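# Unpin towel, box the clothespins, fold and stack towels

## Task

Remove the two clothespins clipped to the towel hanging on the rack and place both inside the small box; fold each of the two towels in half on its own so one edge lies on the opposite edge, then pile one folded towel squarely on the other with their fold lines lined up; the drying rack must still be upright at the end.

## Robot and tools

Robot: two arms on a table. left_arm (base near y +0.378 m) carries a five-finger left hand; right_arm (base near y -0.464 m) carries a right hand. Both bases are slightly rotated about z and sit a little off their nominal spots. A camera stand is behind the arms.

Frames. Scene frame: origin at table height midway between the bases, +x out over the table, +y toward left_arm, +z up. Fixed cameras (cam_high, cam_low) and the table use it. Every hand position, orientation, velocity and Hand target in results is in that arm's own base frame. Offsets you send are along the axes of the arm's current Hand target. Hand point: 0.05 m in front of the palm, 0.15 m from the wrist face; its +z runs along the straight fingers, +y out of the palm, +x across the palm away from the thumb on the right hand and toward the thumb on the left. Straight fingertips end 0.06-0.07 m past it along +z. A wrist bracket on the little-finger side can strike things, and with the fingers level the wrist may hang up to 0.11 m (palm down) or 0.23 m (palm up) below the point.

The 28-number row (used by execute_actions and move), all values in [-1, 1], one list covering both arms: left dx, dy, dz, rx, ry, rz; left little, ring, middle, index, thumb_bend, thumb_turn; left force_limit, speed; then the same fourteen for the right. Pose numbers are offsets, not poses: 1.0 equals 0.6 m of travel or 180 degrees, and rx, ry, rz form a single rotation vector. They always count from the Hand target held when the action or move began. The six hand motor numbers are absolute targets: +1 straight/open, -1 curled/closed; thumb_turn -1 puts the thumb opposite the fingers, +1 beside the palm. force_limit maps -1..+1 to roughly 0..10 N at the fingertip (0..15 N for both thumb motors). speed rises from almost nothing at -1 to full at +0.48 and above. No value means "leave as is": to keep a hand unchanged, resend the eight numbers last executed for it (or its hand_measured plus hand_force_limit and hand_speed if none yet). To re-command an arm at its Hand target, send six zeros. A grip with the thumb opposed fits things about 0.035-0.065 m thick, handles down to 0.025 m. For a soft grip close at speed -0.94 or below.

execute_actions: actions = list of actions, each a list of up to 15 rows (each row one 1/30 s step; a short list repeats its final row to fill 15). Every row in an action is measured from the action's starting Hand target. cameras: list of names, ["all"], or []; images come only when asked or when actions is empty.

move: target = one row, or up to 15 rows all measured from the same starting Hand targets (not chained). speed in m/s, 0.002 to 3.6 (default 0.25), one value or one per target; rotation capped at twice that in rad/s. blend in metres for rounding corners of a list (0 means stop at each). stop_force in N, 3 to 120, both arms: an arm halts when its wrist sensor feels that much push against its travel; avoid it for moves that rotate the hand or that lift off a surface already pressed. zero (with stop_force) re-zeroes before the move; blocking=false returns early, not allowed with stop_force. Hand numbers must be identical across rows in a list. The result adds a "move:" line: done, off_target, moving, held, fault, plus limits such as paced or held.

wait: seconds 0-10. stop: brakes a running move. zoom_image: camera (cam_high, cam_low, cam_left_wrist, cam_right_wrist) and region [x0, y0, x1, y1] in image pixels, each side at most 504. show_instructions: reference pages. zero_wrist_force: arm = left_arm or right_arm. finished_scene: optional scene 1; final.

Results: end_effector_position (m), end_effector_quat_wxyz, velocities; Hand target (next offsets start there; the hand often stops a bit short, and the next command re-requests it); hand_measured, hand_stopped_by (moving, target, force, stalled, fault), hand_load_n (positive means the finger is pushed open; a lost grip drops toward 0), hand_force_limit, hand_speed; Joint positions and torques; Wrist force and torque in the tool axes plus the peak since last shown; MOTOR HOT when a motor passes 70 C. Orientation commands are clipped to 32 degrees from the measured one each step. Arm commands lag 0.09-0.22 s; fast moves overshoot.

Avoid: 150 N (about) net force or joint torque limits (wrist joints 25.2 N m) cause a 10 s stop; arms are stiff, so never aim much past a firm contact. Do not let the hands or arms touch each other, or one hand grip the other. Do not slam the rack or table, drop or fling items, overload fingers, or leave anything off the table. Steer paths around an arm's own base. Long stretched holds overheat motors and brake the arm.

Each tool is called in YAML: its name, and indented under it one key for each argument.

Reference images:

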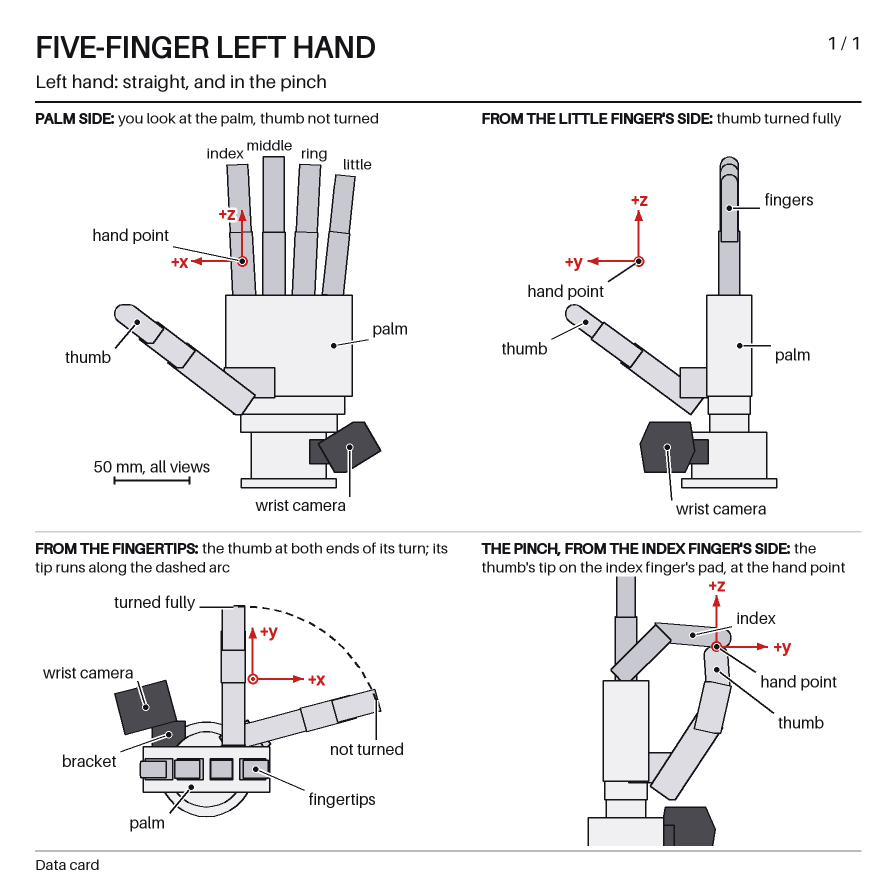

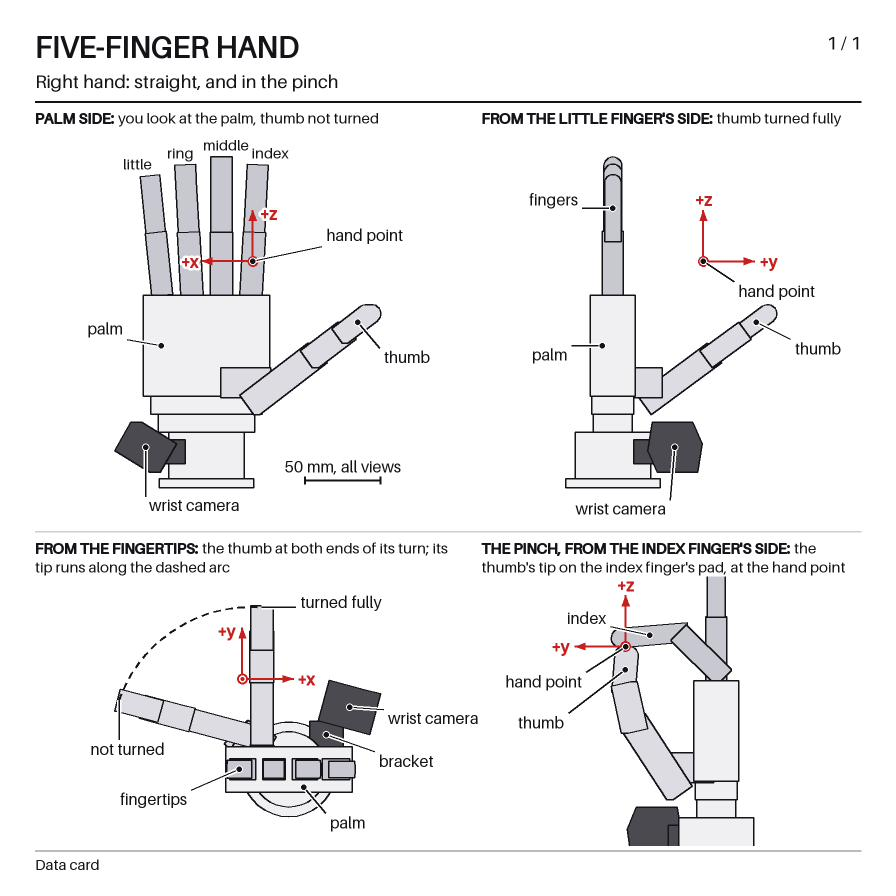

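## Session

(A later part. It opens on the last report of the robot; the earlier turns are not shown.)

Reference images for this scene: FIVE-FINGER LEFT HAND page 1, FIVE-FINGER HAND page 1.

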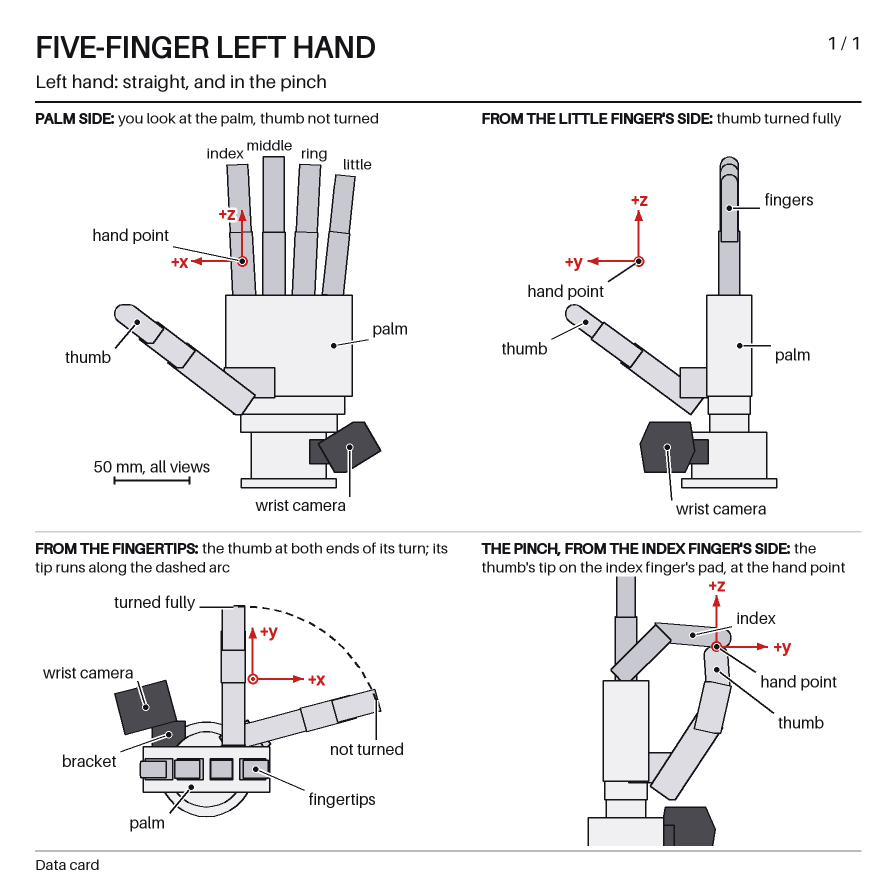

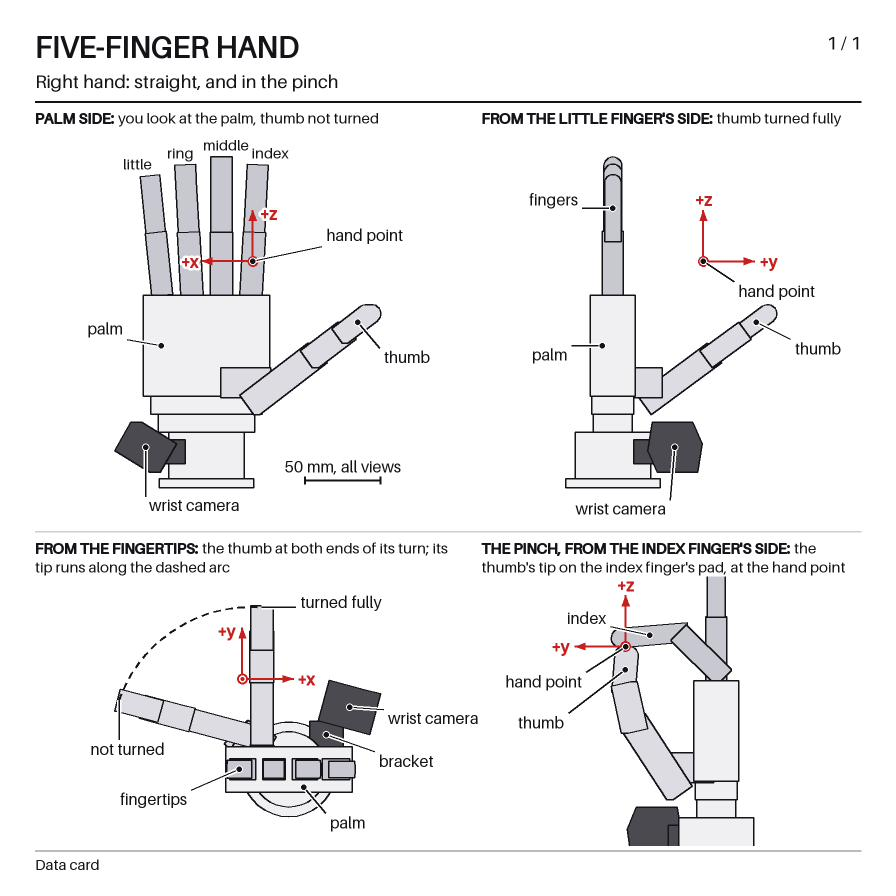

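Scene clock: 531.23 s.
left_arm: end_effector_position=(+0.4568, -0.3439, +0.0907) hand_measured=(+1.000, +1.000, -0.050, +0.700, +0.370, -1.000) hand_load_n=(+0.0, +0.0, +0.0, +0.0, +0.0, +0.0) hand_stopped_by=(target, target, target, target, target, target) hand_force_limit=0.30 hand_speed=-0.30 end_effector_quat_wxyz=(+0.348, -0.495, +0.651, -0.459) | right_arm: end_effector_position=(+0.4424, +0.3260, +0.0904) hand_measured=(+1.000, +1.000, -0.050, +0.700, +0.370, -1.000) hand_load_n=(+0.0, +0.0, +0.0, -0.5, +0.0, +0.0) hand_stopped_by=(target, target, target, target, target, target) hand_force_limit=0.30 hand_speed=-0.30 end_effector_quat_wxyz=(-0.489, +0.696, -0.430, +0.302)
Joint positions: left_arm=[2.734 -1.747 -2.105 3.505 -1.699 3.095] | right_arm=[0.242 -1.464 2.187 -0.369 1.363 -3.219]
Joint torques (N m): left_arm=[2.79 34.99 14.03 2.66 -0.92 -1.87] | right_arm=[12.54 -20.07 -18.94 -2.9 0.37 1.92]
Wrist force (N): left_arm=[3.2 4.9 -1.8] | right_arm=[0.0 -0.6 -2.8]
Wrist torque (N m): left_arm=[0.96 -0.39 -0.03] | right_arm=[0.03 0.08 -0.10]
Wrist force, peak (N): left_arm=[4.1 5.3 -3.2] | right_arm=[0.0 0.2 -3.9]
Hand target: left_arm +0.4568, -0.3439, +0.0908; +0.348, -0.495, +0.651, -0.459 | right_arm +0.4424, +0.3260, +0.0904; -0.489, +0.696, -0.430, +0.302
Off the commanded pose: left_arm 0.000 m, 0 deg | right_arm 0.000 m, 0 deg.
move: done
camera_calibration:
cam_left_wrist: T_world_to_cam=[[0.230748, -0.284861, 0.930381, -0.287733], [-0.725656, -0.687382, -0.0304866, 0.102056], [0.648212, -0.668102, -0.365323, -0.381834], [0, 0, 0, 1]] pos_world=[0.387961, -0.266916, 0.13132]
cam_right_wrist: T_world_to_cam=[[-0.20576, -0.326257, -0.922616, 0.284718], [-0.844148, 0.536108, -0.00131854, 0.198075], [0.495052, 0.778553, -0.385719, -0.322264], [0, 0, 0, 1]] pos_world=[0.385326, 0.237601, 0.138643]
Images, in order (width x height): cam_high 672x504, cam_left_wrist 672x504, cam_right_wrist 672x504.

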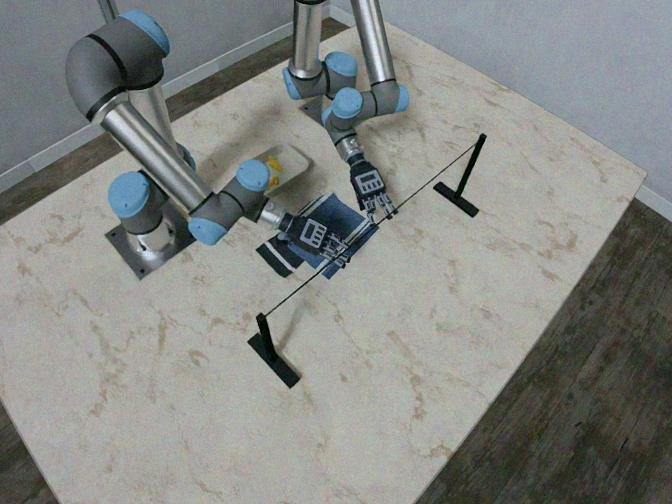

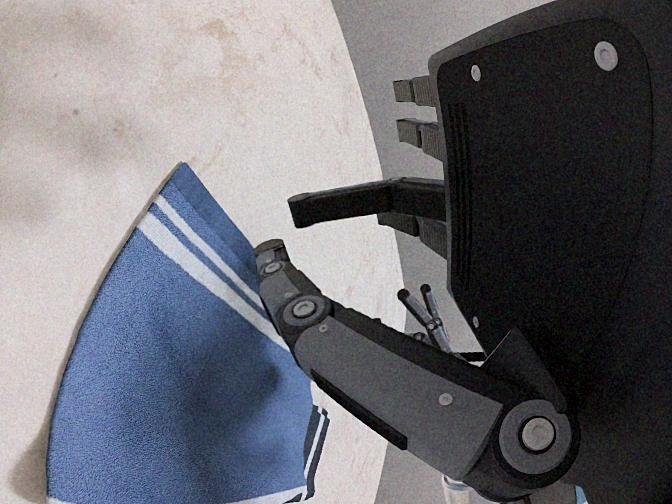

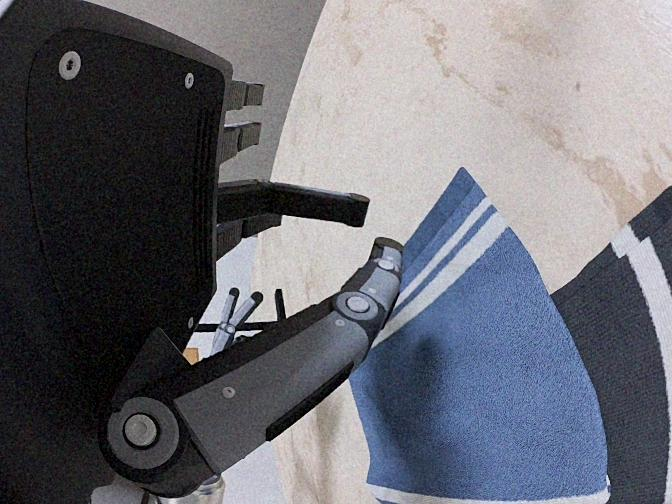

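move:
  target: [0.0013,0.0678,0.0369,0,0,0,1,1,-0.05,0.7,0.37,-1,0.3,-0.3, 0.0060,0.0689,0.0319,0,0,0,1,1,-0.05,0.7,0.37,-1,0.3,-0.3]
  speed: 0.08

move:
  target: [0,0.0438,0.0160,0,0,0,1,1,-0.05,0.7,0.37,-1,0.3,-0.3, 0,0.0438,0.0160,0,0,0,1,1,-0.05,0.7,0.37,-1,0.3,-0.3]
  speed: 0.01
  stop_force: 6
  cameras: ["cam_right_wrist","cam_left_wrist"]

Scene clock: 533.40 s.
left_arm: end_effector_position=(+0.4634, -0.3465, +0.0449) hand_measured=(+1.000, +1.000, -0.050, +0.700, +0.370, -1.000) hand_load_n=(-0.5, +0.0, +0.0, +0.0, +0.5, +0.0) hand_stopped_by=(target, target, target, target, target, target) hand_force_limit=0.30 hand_speed=-0.30 end_effector_quat_wxyz=(+0.348, -0.495, +0.651, -0.459) | right_arm: end_effector_position=(+0.4476, +0.3245, +0.0450) hand_measured=(+1.000, +1.000, -0.050, +0.700, +0.370, -1.000) hand_load_n=(+0.0, +0.0, +0.0, +0.0, +0.0, +0.0) hand_stopped_by=(target, target, target, target, target, target) hand_force_limit=0.30 hand_speed=-0.30 end_effector_quat_wxyz=(-0.489, +0.696, -0.430, +0.302)
Joint positions: left_arm=[2.735 -1.849 -2.131 3.634 -1.698 3.095] | right_arm=[0.233 -1.362 2.226 -0.509 1.355 -3.222]
Joint torques (N m): left_arm=[0.5 34.08 25.99 0.32 0.7 1.87] | right_arm=[4.58 -27.24 -21.55 0.14 0.5 0.13]
Wrist force (N): left_arm=[3.0 4.7 -1.8] | right_arm=[0.2 -0.8 -2.6]
Wrist torque (N m): left_arm=[0.97 -0.37 -0.04] | right_arm=[-0.01 0.04 -0.04]
Wrist force, peak (N): left_arm=[3.2 5.7 -1.5] | right_arm=[0.3 -1.3 -3.1]
Hand target: left_arm +0.4635, -0.3466, +0.0451; +0.348, -0.495, +0.651, -0.459 | right_arm +0.4476, +0.3246, +0.0451; -0.489, +0.696, -0.430, +0.302
Off the commanded pose: left_arm 0.000 m, 0 deg | right_arm 0.000 m, 0 deg.
move: done

Scene clock: 536.93 s.
left_arm: end_effector_position=(+0.4637, -0.3466, +0.0213) hand_measured=(+1.000, +1.000, -0.050, +0.700, +0.370, -1.000) hand_load_n=(+0.0, +0.0, +0.0, +0.0, -2.5, -0.5) hand_stopped_by=(target, target, target, target, target, target) hand_force_limit=0.30 hand_speed=-0.30 end_effector_quat_wxyz=(+0.348, -0.495, +0.651, -0.459) | right_arm: end_effector_position=(+0.4477, +0.3246, +0.0207) hand_measured=(+1.000, +1.000, -0.050, +0.700, +0.370, -1.000) hand_load_n=(+0.0, +0.0, +0.0, +0.0, -1.5, -0.5) hand_stopped_by=(target, target, target, target, target, target) hand_force_limit=0.30 hand_speed=-0.30 end_effector_quat_wxyz=(-0.489, +0.696, -0.430, +0.302)
Joint positions: left_arm=[2.735 -1.9 -2.148 3.702 -1.698 3.095] | right_arm=[0.233 -1.305 2.245 -0.585 1.355 -3.222]
Joint torques (N m): left_arm=[-3.58 36.18 23.7 0.17 -1.31 1.89] | right_arm=[10.14 -30.24 -18.33 1.1 0.93 0.44]
Wrist force (N): left_arm=[3.5 -1.3 -4.5] | right_arm=[0.0 -6.4 -5.4]
Wrist torque (N m): left_arm=[0.76 -0.50 0.11] | right_arm=[-0.06 0.08 -0.15]
Wrist force, peak (N): left_arm=[3.6 -5.1 -6.1] | right_arm=[0.3 -9.9 -7.4]
Hand target: left_arm +0.4637, -0.3466, +0.0213; +0.348, -0.495, +0.651, -0.459 (not the last commanded pose) | right_arm +0.4477, +0.3246, +0.0207; -0.489, +0.696, -0.430, +0.302 (not the last commanded pose)
Off the commanded pose: left_arm 0.004 m, 0 deg | right_arm 0.004 m, 0 deg.
move: contact (left_arm, right_arm)
camera_calibration:
cam_left_wrist: T_world_to_cam=[[0.230582, -0.28475, 0.930456, -0.225464], [-0.725615, -0.687422, -0.0305546, 0.103], [0.648317, -0.668108, -0.365126, -0.413587], [0, 0, 0, 1]] pos_world=[0.394861, -0.269717, 0.0619202]
cam_right_wrist: T_world_to_cam=[[-0.205499, -0.326189, -0.922698, 0.220986], [-0.844214, 0.536004, -0.00146649, 0.203299], [0.495048, 0.778653, -0.385521, -0.350845], [0, 0, 0, 1]] pos_world=[0.390725, 0.2363, 0.068943]
Images, in order (width x height): cam_left_wrist 672x504, cam_right_wrist 672x504.

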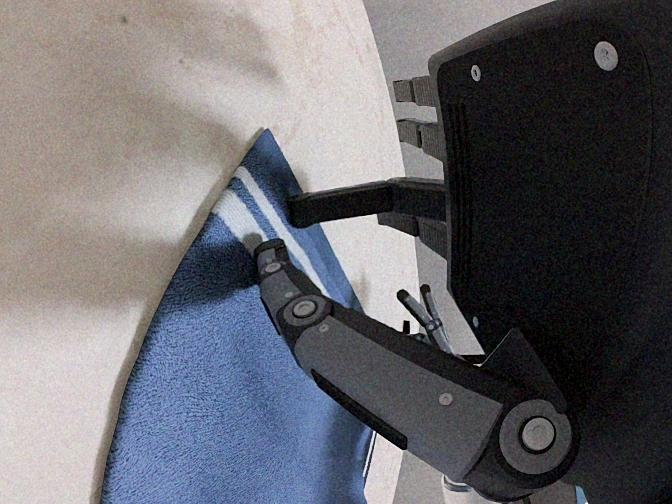

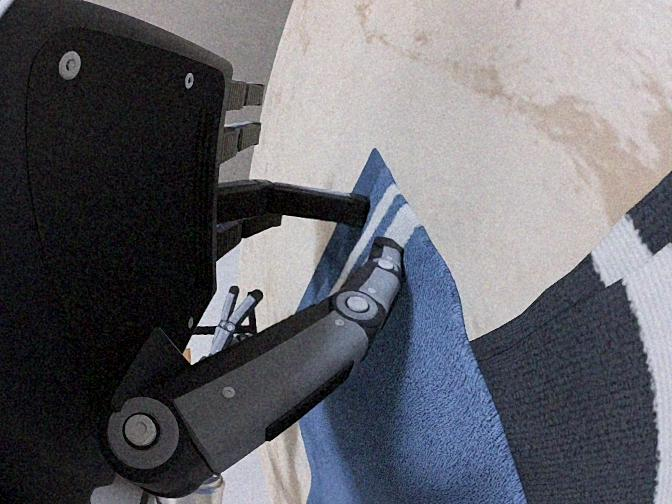

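move:
  target: [0,0,0,0,0,0,1,1,-0.2,0.7,0.37,-1,0.3,-0.75, 0,0,0,0,0,0,1,1,-0.2,0.7,0.37,-1,0.3,-0.75]
  speed: 0.01

move:
  target: [0,0,0,0,0,0,1,1,-0.45,0.7,0.37,-1,0.6,-0.75, 0,0,0,0,0,0,1,1,-0.45,0.7,0.37,-1,0.6,-0.75]
  speed: 0.01
  cameras: ["cam_right_wrist","cam_left_wrist"]

Scene clock: 537.53 s.
left_arm: end_effector_position=(+0.4637, -0.3466, +0.0213) hand_measured=(+1.000, +1.000, -0.200, +0.700, +0.370, -1.000) hand_load_n=(-0.5, +0.0, +0.5, +0.0, -3.0, +0.0) hand_stopped_by=(target, target, target, target, target, target) hand_force_limit=0.30 hand_speed=-0.75 end_effector_quat_wxyz=(+0.348, -0.495, +0.651, -0.459) | right_arm: end_effector_position=(+0.4477, +0.3246, +0.0207) hand_measured=(+1.000, +1.000, -0.200, +0.700, +0.370, -1.000) hand_load_n=(+0.0, +0.0, +0.5, +0.0, -1.5, -0.5) hand_stopped_by=(target, target, target, target, target, target) hand_force_limit=0.30 hand_speed=-0.75 end_effector_quat_wxyz=(-0.489, +0.696, -0.430, +0.302)
Joint positions: left_arm=[2.735 -1.9 -2.148 3.702 -1.698 3.095] | right_arm=[0.233 -1.305 2.245 -0.585 1.355 -3.222]
Joint torques (N m): left_arm=[-4.9 35.62 21.2 1.3 -1.42 1.78] | right_arm=[9.57 -29.57 -16.39 0.66 0.8 0.6]
Wrist force (N): left_arm=[3.7 0.8 -3.5] | right_arm=[0.0 -4.3 -4.5]
Wrist torque (N m): left_arm=[0.81 -0.48 0.05] | right_arm=[-0.07 0.05 -0.09]
Wrist force, peak (N): left_arm=[3.5 -1.9 -4.4] | right_arm=[0.2 -6.7 -5.8]
Hand target: left_arm +0.4637, -0.3466, +0.0213; +0.348, -0.495, +0.651, -0.459 | right_arm +0.4477, +0.3246, +0.0207; -0.489, +0.696, -0.430, +0.302
Off the commanded pose: left_arm 0.000 m, 0 deg | right_arm 0.000 m, 0 deg.
move: done

Scene clock: 538.03 s.
left_arm: end_effector_position=(+0.4637, -0.3466, +0.0213) hand_measured=(+1.000, +1.000, -0.354, +0.700, +0.370, -1.000) hand_load_n=(+0.0, +0.0, +15.5, +0.0, +2.0, +0.5) hand_stopped_by=(target, target, force, target, target, target) hand_force_limit=0.60 hand_speed=-0.75 end_effector_quat_wxyz=(+0.348, -0.495, +0.651, -0.459) | right_arm: end_effector_position=(+0.4477, +0.3246, +0.0207) hand_measured=(+1.000, +1.000, -0.286, +0.700, +0.370, -1.000) hand_load_n=(+0.0, +0.0, +11.0, +0.0, +1.0, +0.5) hand_stopped_by=(target, target, force, target, target, target) hand_force_limit=0.60 hand_speed=-0.75 end_effector_quat_wxyz=(-0.489, +0.696, -0.430, +0.302)
Joint positions: left_arm=[2.735 -1.9 -2.148 3.703 -1.698 3.095] | right_arm=[0.233 -1.305 2.245 -0.585 1.355 -3.222]
Joint torques (N m): left_arm=[-4.11 35.07 19.55 1.25 -1.38 1.83] | right_arm=[9.06 -29.74 -15.22 -0.01 0.82 0.65]
Wrist force (N): left_arm=[3.8 -2.3 -3.0] | right_arm=[0.0 -6.4 -3.7]
Wrist torque (N m): left_arm=[0.69 -0.49 0.11] | right_arm=[-0.05 0.04 -0.12]
Wrist force, peak (N): left_arm=[3.7 -3.0 -3.0] | right_arm=[0.1 -7.5 -4.1]
Hand target: left_arm +0.4637, -0.3466, +0.0213; +0.348, -0.495, +0.651, -0.459 | right_arm +0.4477, +0.3246, +0.0207; -0.489, +0.696, -0.430, +0.302
Off the commanded pose: left_arm 0.000 m, 0 deg | right_arm 0.000 m, 0 deg.
move: done
camera_calibration:
cam_left_wrist: T_world_to_cam=[[0.230582, -0.28475, 0.930456, -0.225464], [-0.725615, -0.687422, -0.0305546, 0.103], [0.648317, -0.668108, -0.365126, -0.413587], [0, 0, 0, 1]] pos_world=[0.394861, -0.269717, 0.0619202]
cam_right_wrist: T_world_to_cam=[[-0.205423, -0.326239, -0.922697, 0.220967], [-0.844234, 0.535973, -0.00155046, 0.20332], [0.495047, 0.778653, -0.385523, -0.350844], [0, 0, 0, 1]] pos_world=[0.390725, 0.2363, 0.0689428]
Images, in order (width x height): cam_left_wrist 672x504, cam_right_wrist 672x504.

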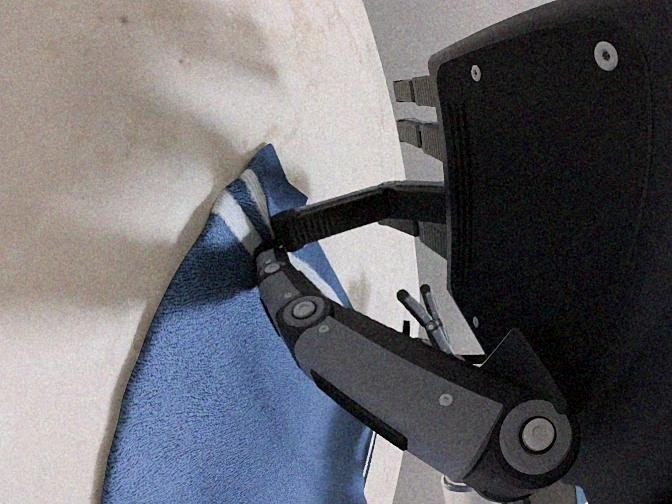

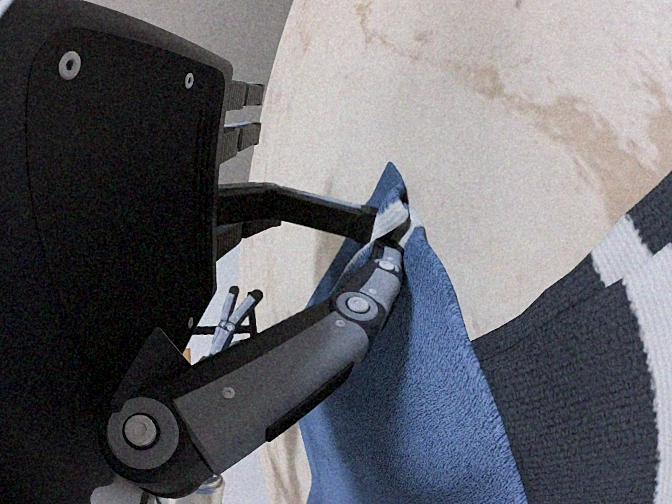

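zoom_image:
  camera: "cam_left_wrist"
  region: [190, 120, 370, 320]

zoom_image:
  camera: "cam_right_wrist"
  region: [310, 130, 490, 330]

Scaled by 2.520 from the camera's 672x504 image, which has a finer 960x720 frame.

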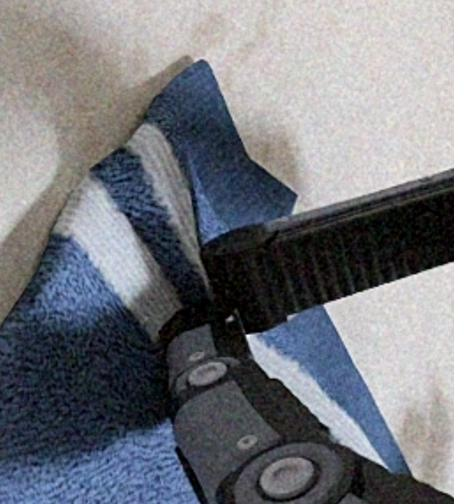

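Scaled by 2.520 from the camera's 672x504 image, which has a finer 960x720 frame.

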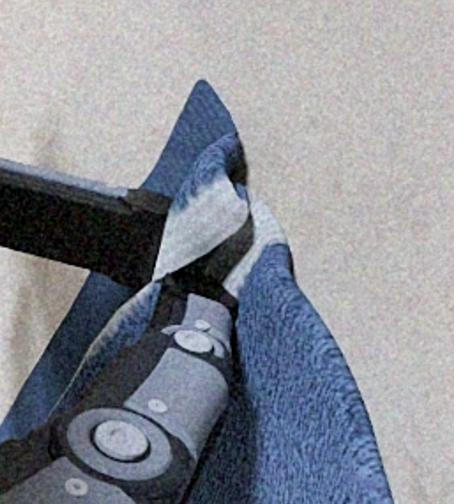

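move:
  target:
    - [0,-0.0125,-0.0046,0,0,0,1,1,-0.45,0.7,0.37,-1,0.6,-0.75, 0,0,0,0,0,0,1,1,-0.45,0.7,0.37,-1,0.6,-0.75]
    - [0,-0.0125,-0.0046,0,0,0,1,1,0.05,0.7,0.35,-1,0.3,-0.3, 0,0,0,0,0,0,1,1,-0.45,0.7,0.37,-1,0.6,-0.75]
  speed: 0.03
  cameras: ["cam_left_wrist"]

Scene clock: 539.50 s.
left_arm: end_effector_position=(+0.4636, -0.3466, +0.0293) hand_measured=(+1.000, +1.000, +0.050, +0.700, +0.350, -1.000) hand_load_n=(+0.0, +0.0, +0.0, +0.0, +0.0, +0.0) hand_stopped_by=(target, target, target, target, target, target) hand_force_limit=0.30 hand_speed=-0.30 end_effector_quat_wxyz=(+0.348, -0.495, +0.651, -0.459) | right_arm: end_effector_position=(+0.4477, +0.3246, +0.0207) hand_measured=(+1.000, +1.000, -0.286, +0.700, +0.370, -1.000) hand_load_n=(+0.0, +0.0, +11.0, -0.5, +1.5, +0.5) hand_stopped_by=(target, target, force, target, target, target) hand_force_limit=0.60 hand_speed=-0.75 end_effector_quat_wxyz=(-0.489, +0.696, -0.430, +0.302)
Joint positions: left_arm=[2.735 -1.882 -2.143 3.68 -1.698 3.095] | right_arm=[0.233 -1.305 2.245 -0.585 1.355 -3.222]
Joint torques (N m): left_arm=[-5.45 14.55 8.09 2.66 -1.84 1.54] | right_arm=[6.37 -28.16 -10.88 -1.41 0.68 0.53]
Wrist force (N): left_arm=[3.2 4.6 -2.0] | right_arm=[0.3 -7.5 -3.9]
Wrist torque (N m): left_arm=[0.95 -0.42 -0.02] | right_arm=[-0.15 0.06 -0.15]
Wrist force, peak (N): left_arm=[3.5 4.9 -2.0] | right_arm=[0.2 -7.2 -4.5]
Hand target: left_arm +0.4636, -0.3466, +0.0293; +0.348, -0.495, +0.651, -0.459 | right_arm +0.4477, +0.3246, +0.0207; -0.489, +0.696, -0.430, +0.302
Off the commanded pose: left_arm 0.000 m, 0 deg | right_arm 0.000 m, 0 deg.
move: done
camera_calibration:
cam_left_wrist: T_world_to_cam=[[0.230522, -0.284689, 0.93049, -0.232847], [-0.725613, -0.687424, -0.0305564, 0.103171], [0.648341, -0.668132, -0.36504, -0.410623], [0, 0, 0, 1]] pos_world=[0.394762, -0.269717, 0.0699203]
Images, in order (width x height): cam_left_wrist 672x504.

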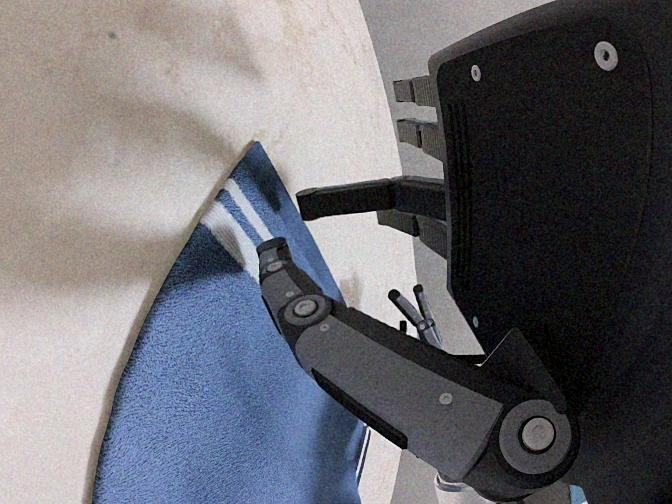

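move:
  target: [0.0018,0.0257,0.0026,0,0,0,1,1,0.05,0.7,0.35,-1,0.3,-0.3, 0,0,0,0,0,0,1,1,-0.45,0.7,0.37,-1,0.6,-0.75]
  speed: 0.01
  stop_force: 6
  cameras: ["cam_left_wrist"]

move:
  target: [0,0,0,0,0,0,1,1,-0.1,0.7,0.35,-1,0.3,-0.75, 0,0,0,0,0,0,1,1,-0.45,0.7,0.37,-1,0.6,-0.75]
  speed: 0.01
  cameras: ["cam_left_wrist"]

Scene clock: 541.63 s.
left_arm: end_effector_position=(+0.4614, -0.3467, +0.0207) hand_measured=(+1.000, +1.000, +0.050, +0.700, +0.350, -1.000) hand_load_n=(+0.0, +0.0, +1.0, +0.0, -2.5, -0.5) hand_stopped_by=(target, target, target, target, target, target) hand_force_limit=0.30 hand_speed=-0.30 end_effector_quat_wxyz=(+0.348, -0.495, +0.651, -0.459) | right_arm: end_effector_position=(+0.4477, +0.3246, +0.0207) hand_measured=(+1.000, +1.000, -0.286, +0.700, +0.370, -1.000) hand_load_n=(+0.0, +0.0, +11.0, +0.0, +1.5, +0.5) hand_stopped_by=(target, target, force, target, target, target) hand_force_limit=0.60 hand_speed=-0.75 end_effector_quat_wxyz=(-0.489, +0.696, -0.430, +0.302)
Joint positions: left_arm=[2.732 -1.898 -2.153 3.706 -1.701 3.094] | right_arm=[0.233 -1.305 2.245 -0.585 1.355 -3.222]
Joint torques (N m): left_arm=[6.05 34.62 21.29 -0.72 1.84 1.26] | right_arm=[3.09 -27.66 -5.76 -1.3 0.71 0.55]
Wrist force (N): left_arm=[3.0 -2.4 -3.5] | right_arm=[0.2 -7.0 -3.9]
Wrist torque (N m): left_arm=[0.81 -0.50 0.27] | right_arm=[-0.10 0.06 -0.14]
Wrist force, peak (N): left_arm=[3.0 -5.8 -4.6] | right_arm=[0.3 -7.4 -4.1]
Hand target: left_arm +0.4614, -0.3467, +0.0207; +0.348, -0.495, +0.651, -0.459 (not the last commanded pose) | right_arm +0.4477, +0.3246, +0.0207; -0.489, +0.696, -0.430, +0.302
Off the commanded pose: left_arm 0.007 m, 0 deg | right_arm 0.000 m, 0 deg.
move: contact (left_arm)
camera_calibration:
cam_left_wrist: T_world_to_cam=[[0.230522, -0.284689, 0.93049, -0.224244], [-0.725613, -0.687424, -0.0305564, 0.101308], [0.648341, -0.668132, -0.36504, -0.412373], [0, 0, 0, 1]] pos_world=[0.392562, -0.269717, 0.0612203]
Images, in order (width x height): cam_left_wrist 672x504.

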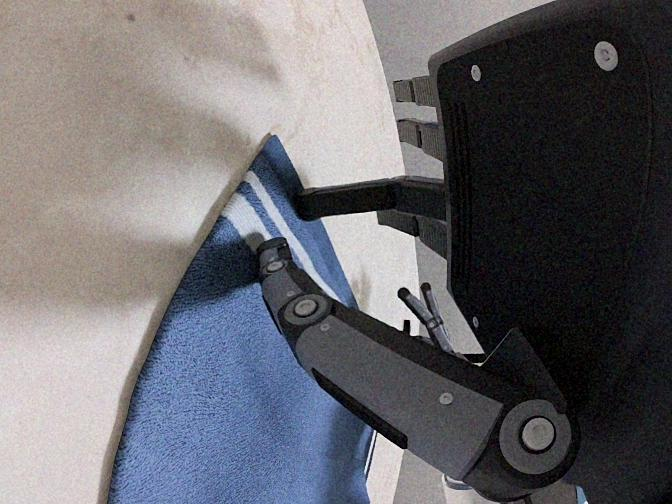

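Scene clock: 542.13 s.
left_arm: end_effector_position=(+0.4614, -0.3467, +0.0207) hand_measured=(+1.000, +1.000, -0.100, +0.700, +0.350, -1.000) hand_load_n=(+0.0, +0.0, +2.5, +0.0, -2.0, -0.5) hand_stopped_by=(target, target, target, target, target, target) hand_force_limit=0.30 hand_speed=-0.75 end_effector_quat_wxyz=(+0.348, -0.495, +0.651, -0.459) | right_arm: end_effector_position=(+0.4477, +0.3246, +0.0207) hand_measured=(+1.000, +1.000, -0.286, +0.700, +0.370, -1.000) hand_load_n=(-0.5, +0.0, +11.0, -0.5, +1.0, +0.5) hand_stopped_by=(target, target, force, target, target, target) hand_force_limit=0.60 hand_speed=-0.75 end_effector_quat_wxyz=(-0.489, +0.696, -0.430, +0.302)
Joint positions: left_arm=[2.732 -1.898 -2.153 3.706 -1.701 3.094] | right_arm=[0.233 -1.305 2.245 -0.585 1.355 -3.222]
Joint torques (N m): left_arm=[7.48 31.68 16.76 -0.07 1.6 1.38] | right_arm=[2.6 -27.38 -5.3 -1.31 0.66 0.59]
Wrist force (N): left_arm=[3.5 -4.1 -2.6] | right_arm=[-0.1 -6.5 -3.7]
Wrist torque (N m): left_arm=[0.74 -0.46 0.31] | right_arm=[-0.08 0.07 -0.13]
Wrist force, peak (N): left_arm=[3.6 -6.4 -2.7] | right_arm=[0.5 -7.3 -4.0]
Hand target: left_arm +0.4614, -0.3467, +0.0207; +0.348, -0.495, +0.651, -0.459 | right_arm +0.4477, +0.3246, +0.0207; -0.489, +0.696, -0.430, +0.302
Off the commanded pose: left_arm 0.000 m, 0 deg | right_arm 0.000 m, 0 deg.
move: done
camera_calibration:
cam_left_wrist: T_world_to_cam=[[0.23036, -0.284656, 0.93054, -0.224175], [-0.725631, -0.687401, -0.0306458, 0.101327], [0.648378, -0.668169, -0.364905, -0.412406], [0, 0, 0, 1]] pos_world=[0.392562, -0.269717, 0.0612204]
Images, in order (width x height): cam_left_wrist 672x504.

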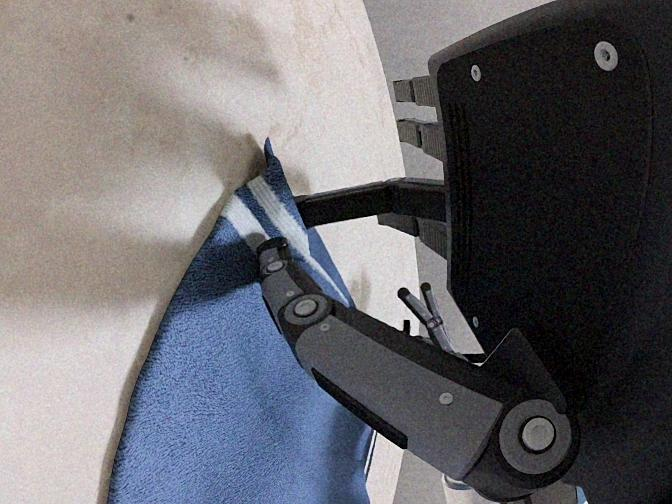

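move:
  target: [0,0,0,0,0,0,1,1,-0.2,0.7,0.35,-1,0.4,-0.75, 0,0,0,0,0,0,1,1,-0.45,0.7,0.37,-1,0.6,-0.75]
  speed: 0.01
  cameras: ["cam_left_wrist"]

move:
  target: [0,-0.0012,-0.0004,0,0,0,1,1,-0.45,0.7,0.35,-1,0.6,-0.75, 0,0,0,0,0,0,1,1,-0.45,0.7,0.37,-1,0.6,-0.75]
  speed: 0.01
  cameras: ["cam_left_wrist"]

zoom_image:
  camera: "cam_left_wrist"
  region: [190, 120, 370, 320]

Scene clock: 542.73 s.
left_arm: end_effector_position=(+0.4614, -0.3467, +0.0207) hand_measured=(+1.000, +1.000, -0.200, +0.700, +0.350, -1.000) hand_load_n=(+0.0, +0.0, +1.5, +0.0, -2.0, -0.5) hand_stopped_by=(target, target, target, target, target, target) hand_force_limit=0.40 hand_speed=-0.75 end_effector_quat_wxyz=(+0.348, -0.495, +0.651, -0.459) | right_arm: end_effector_position=(+0.4477, +0.3246, +0.0207) hand_measured=(+1.000, +1.000, -0.286, +0.700, +0.370, -1.000) hand_load_n=(+0.0, +0.0, +11.0, +0.0, +1.0, +0.5) hand_stopped_by=(target, target, force, target, target, target) hand_force_limit=0.60 hand_speed=-0.75 end_effector_quat_wxyz=(-0.489, +0.696, -0.430, +0.302)
Joint positions: left_arm=[2.732 -1.898 -2.153 3.706 -1.701 3.094] | right_arm=[0.233 -1.305 2.245 -0.585 1.355 -3.222]
Joint torques (N m): left_arm=[6.15 28.6 10.54 1.01 1.26 1.52] | right_arm=[1.65 -27.61 -5.32 -1.32 0.68 0.62]
Wrist force (N): left_arm=[3.8 0.3 -2.7] | right_arm=[0.0 -7.1 -3.7]
Wrist torque (N m): left_arm=[0.81 -0.47 0.20] | right_arm=[-0.10 0.06 -0.13]
Wrist force, peak (N): left_arm=[3.7 -4.7 -2.9] | right_arm=[0.2 -7.4 -3.7]
Hand target: left_arm +0.4614, -0.3467, +0.0207; +0.348, -0.495, +0.651, -0.459 | right_arm +0.4477, +0.3246, +0.0207; -0.489, +0.696, -0.430, +0.302
Off the commanded pose: left_arm 0.000 m, 0 deg | right_arm 0.000 m, 0 deg.
move: done
camera_calibration:
cam_left_wrist: T_world_to_cam=[[0.23036, -0.284656, 0.93054, -0.224175], [-0.725631, -0.687401, -0.0306458, 0.101327], [0.648378, -0.668169, -0.364905, -0.412406], [0, 0, 0, 1]] pos_world=[0.392562, -0.269717, 0.0612204]
Images, in order (width x height): cam_left_wrist 672x504.

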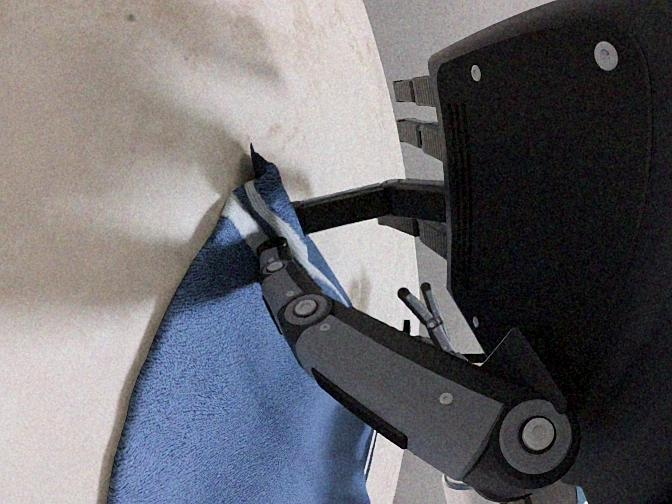

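Scene clock: 543.43 s.
left_arm: end_effector_position=(+0.4614, -0.3467, +0.0214) hand_measured=(+1.000, +1.000, -0.264, +0.700, +0.350, -1.000) hand_load_n=(+0.0, -0.5, +11.5, +0.0, +5.5, +0.5) hand_stopped_by=(target, target, force, target, target, target) hand_force_limit=0.60 hand_speed=-0.75 end_effector_quat_wxyz=(+0.348, -0.495, +0.651, -0.459) | right_arm: end_effector_position=(+0.4477, +0.3246, +0.0207) hand_measured=(+1.000, +1.000, -0.286, +0.700, +0.370, -1.000) hand_load_n=(+0.0, +0.0, +10.5, +0.0, +1.0, +0.5) hand_stopped_by=(target, target, force, target, target, target) hand_force_limit=0.60 hand_speed=-0.75 end_effector_quat_wxyz=(-0.489, +0.696, -0.430, +0.302)
Joint positions: left_arm=[2.732 -1.897 -2.153 3.704 -1.701 3.094] | right_arm=[0.233 -1.305 2.245 -0.585 1.355 -3.222]
Joint torques (N m): left_arm=[6.13 35.15 23.22 -0.85 0.95 1.38] | right_arm=[0.42 -26.86 -5.14 -1.19 0.56 0.6]
Wrist force (N): left_arm=[4.1 1.3 -1.8] | right_arm=[0.0 -7.3 -3.6]
Wrist torque (N m): left_arm=[0.84 -0.48 0.18] | right_arm=[-0.13 0.05 -0.14]
Wrist force, peak (N): left_arm=[4.0 1.8 -1.8] | right_arm=[-0.1 -7.4 -3.9]
Hand target: left_arm +0.4614, -0.3467, +0.0214; +0.348, -0.495, +0.651, -0.459 | right_arm +0.4477, +0.3246, +0.0207; -0.489, +0.696, -0.430, +0.302
Off the commanded pose: left_arm 0.000 m, 0 deg | right_arm 0.000 m, 0 deg.
move: done
camera_calibration:
cam_left_wrist: T_world_to_cam=[[0.230522, -0.284689, 0.93049, -0.224989], [-0.725613, -0.687424, -0.0305564, 0.101333], [0.648341, -0.668132, -0.36504, -0.412081], [0, 0, 0, 1]] pos_world=[0.392562, -0.269717, 0.0620203]
Images, in order (width x height): cam_left_wrist 672x504.

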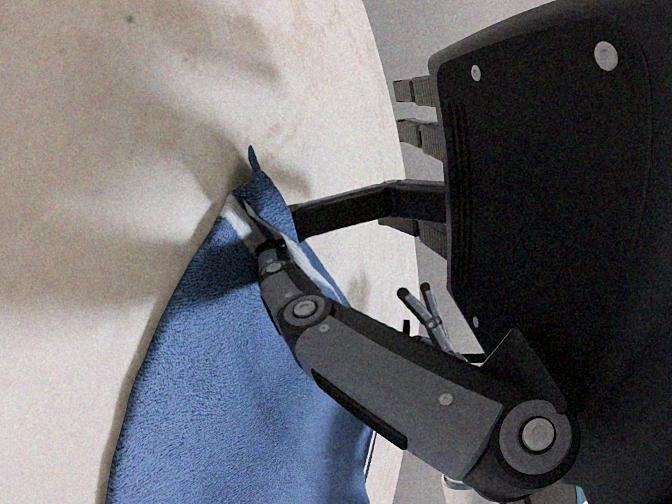

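Scaled by 2.520 from the camera's 672x504 image, which has a finer 960x720 frame.

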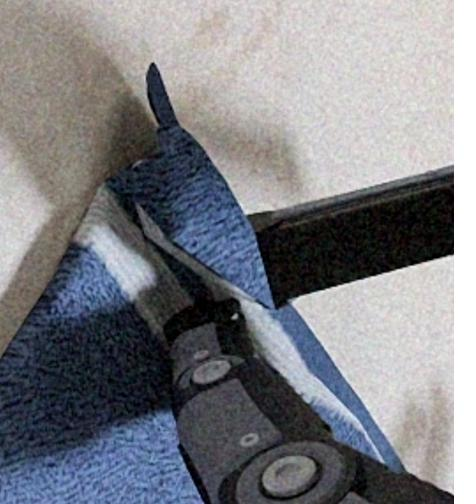

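move:
  target:
    - [0.0077,-0.0624,-0.0480,0,0,0,1,1,-0.45,0.7,0.35,-1,0.6,-0.75, -0.0110,-0.0628,-0.0468,0,0,0,1,1,-0.45,0.7,0.37,-1,0.6,-0.75]
    - [0.0309,-0.1398,-0.1521,0,0,0,1,1,-0.45,0.7,0.35,-1,0.6,-0.75, -0.0438,-0.1416,-0.1472,0,0,0,1,1,-0.45,0.7,0.37,-1,0.6,-0.75]
  speed: 0.08
  blend: 0.01
  cameras: ["all"]

Scene clock: 545.87 s.
left_arm: end_effector_position=(+0.4009, -0.3490, +0.1312) hand_measured=(+1.000, +1.000, -0.264, +0.700, +0.352, -1.000) hand_load_n=(+0.0, +0.0, +10.5, +0.0, +8.0, +1.0) hand_stopped_by=(target, target, force, target, target, target) hand_force_limit=0.60 hand_speed=-0.75 end_effector_quat_wxyz=(+0.348, -0.495, +0.651, -0.459) | right_arm: end_effector_position=(+0.3874, +0.3240, +0.1306) hand_measured=(+1.000, +1.000, -0.286, +0.700, +0.372, -1.000) hand_load_n=(+0.0, +0.0, +8.5, +0.0, +4.0, +0.5) hand_stopped_by=(target, target, force, target, target, target) hand_force_limit=0.60 hand_speed=-0.75 end_effector_quat_wxyz=(-0.489, +0.696, -0.430, +0.302)
Joint positions: left_arm=[2.643 -1.601 -2.142 3.392 -1.784 3.063] | right_arm=[0.286 -1.649 2.246 -0.246 1.404 -3.203]
Joint torques (N m): left_arm=[5.61 9.56 14.22 1.72 1.63 1.8] | right_arm=[-11.62 -12.04 -15.29 -2.06 -1.65 -0.71]
Wrist force (N): left_arm=[3.8 4.7 -2.0] | right_arm=[-0.3 -0.7 -2.5]
Wrist torque (N m): left_arm=[1.02 -0.46 0.12] | right_arm=[0.01 0.05 -0.25]
Wrist force, peak (N): left_arm=[4.3 4.9 -2.1] | right_arm=[0.2 -7.4 -3.8]
Hand target: left_arm +0.4008, -0.3490, +0.1311; +0.348, -0.495, +0.651, -0.459 | right_arm +0.3874, +0.3239, +0.1306; -0.489, +0.696, -0.430, +0.302
Off the commanded pose: left_arm 0.000 m, 0 deg | right_arm 0.000 m, 0 deg.
move: done
camera_calibration:
cam_left_wrist: T_world_to_cam=[[0.230178, -0.284472, 0.930642, -0.313718], [-0.725625, -0.687408, -0.0306511, 0.0592325], [0.64845, -0.668242, -0.364646, -0.334447], [0, 0, 0, 1]] pos_world=[0.332063, -0.272018, 0.171821]
cam_right_wrist: T_world_to_cam=[[-0.205267, -0.326102, -0.92278, 0.30972], [-0.844272, 0.535912, -0.00158327, 0.152937], [0.495045, 0.778753, -0.385324, -0.278215], [0, 0, 0, 1]] pos_world=[0.330425, 0.2357, 0.178843]

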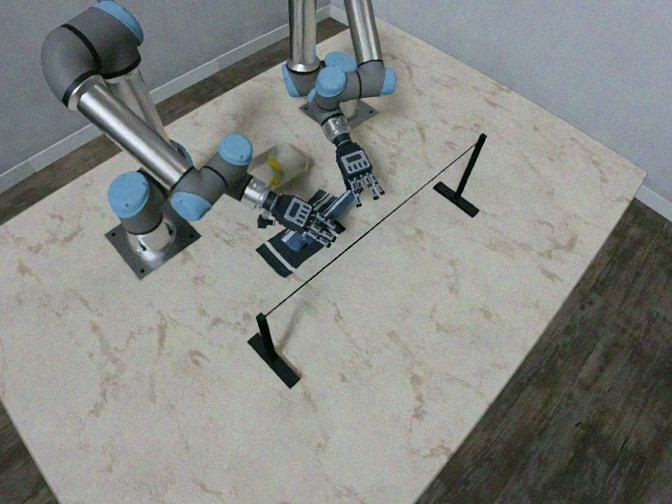

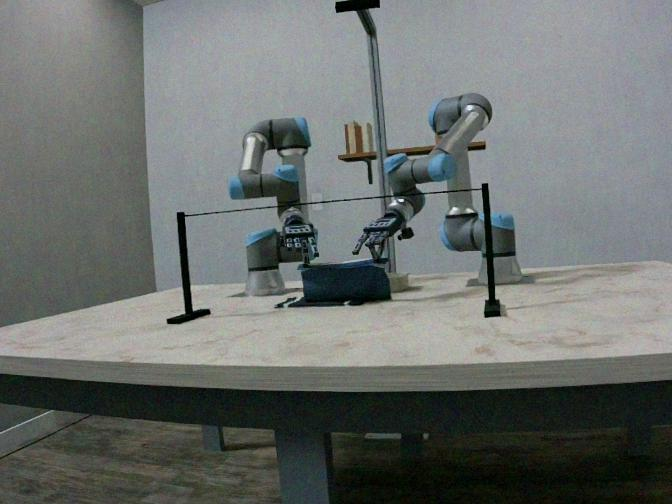

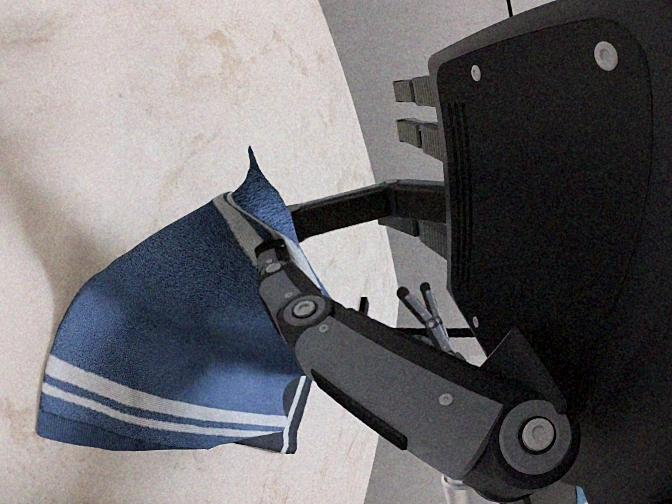

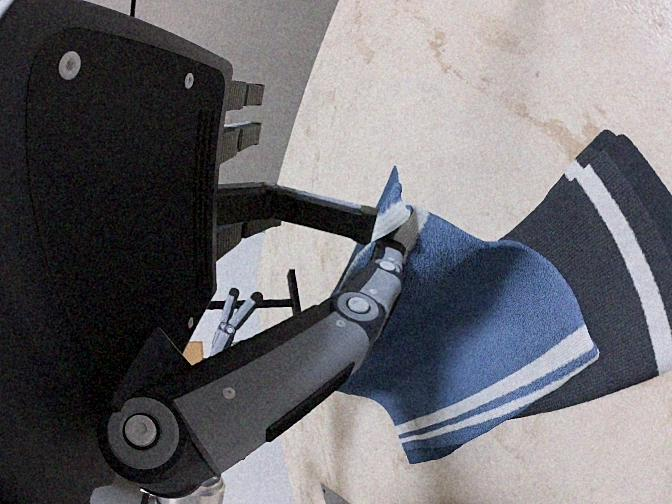

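zoom_image:
  camera: "cam_right_wrist"
  region: [480, 100, 672, 420]

zoom_image:
  camera: "cam_high"
  region: [240, 170, 380, 290]

Scaled by 1.575 from the camera's 672x504 image, which has a finer 960x720 frame.

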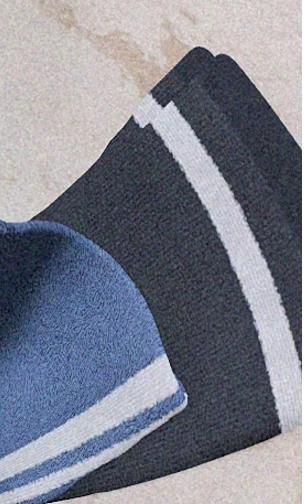

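Scaled by 3.600 from the camera's 672x504 image, which has a finer 960x720 frame.

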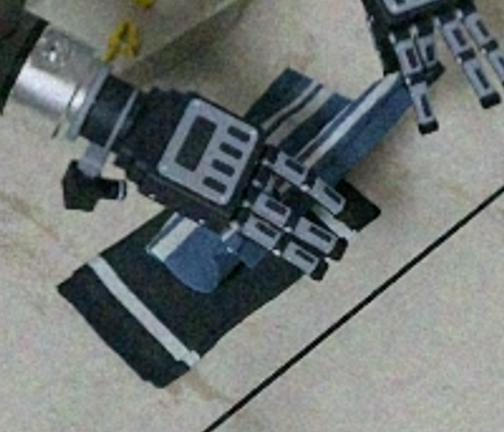

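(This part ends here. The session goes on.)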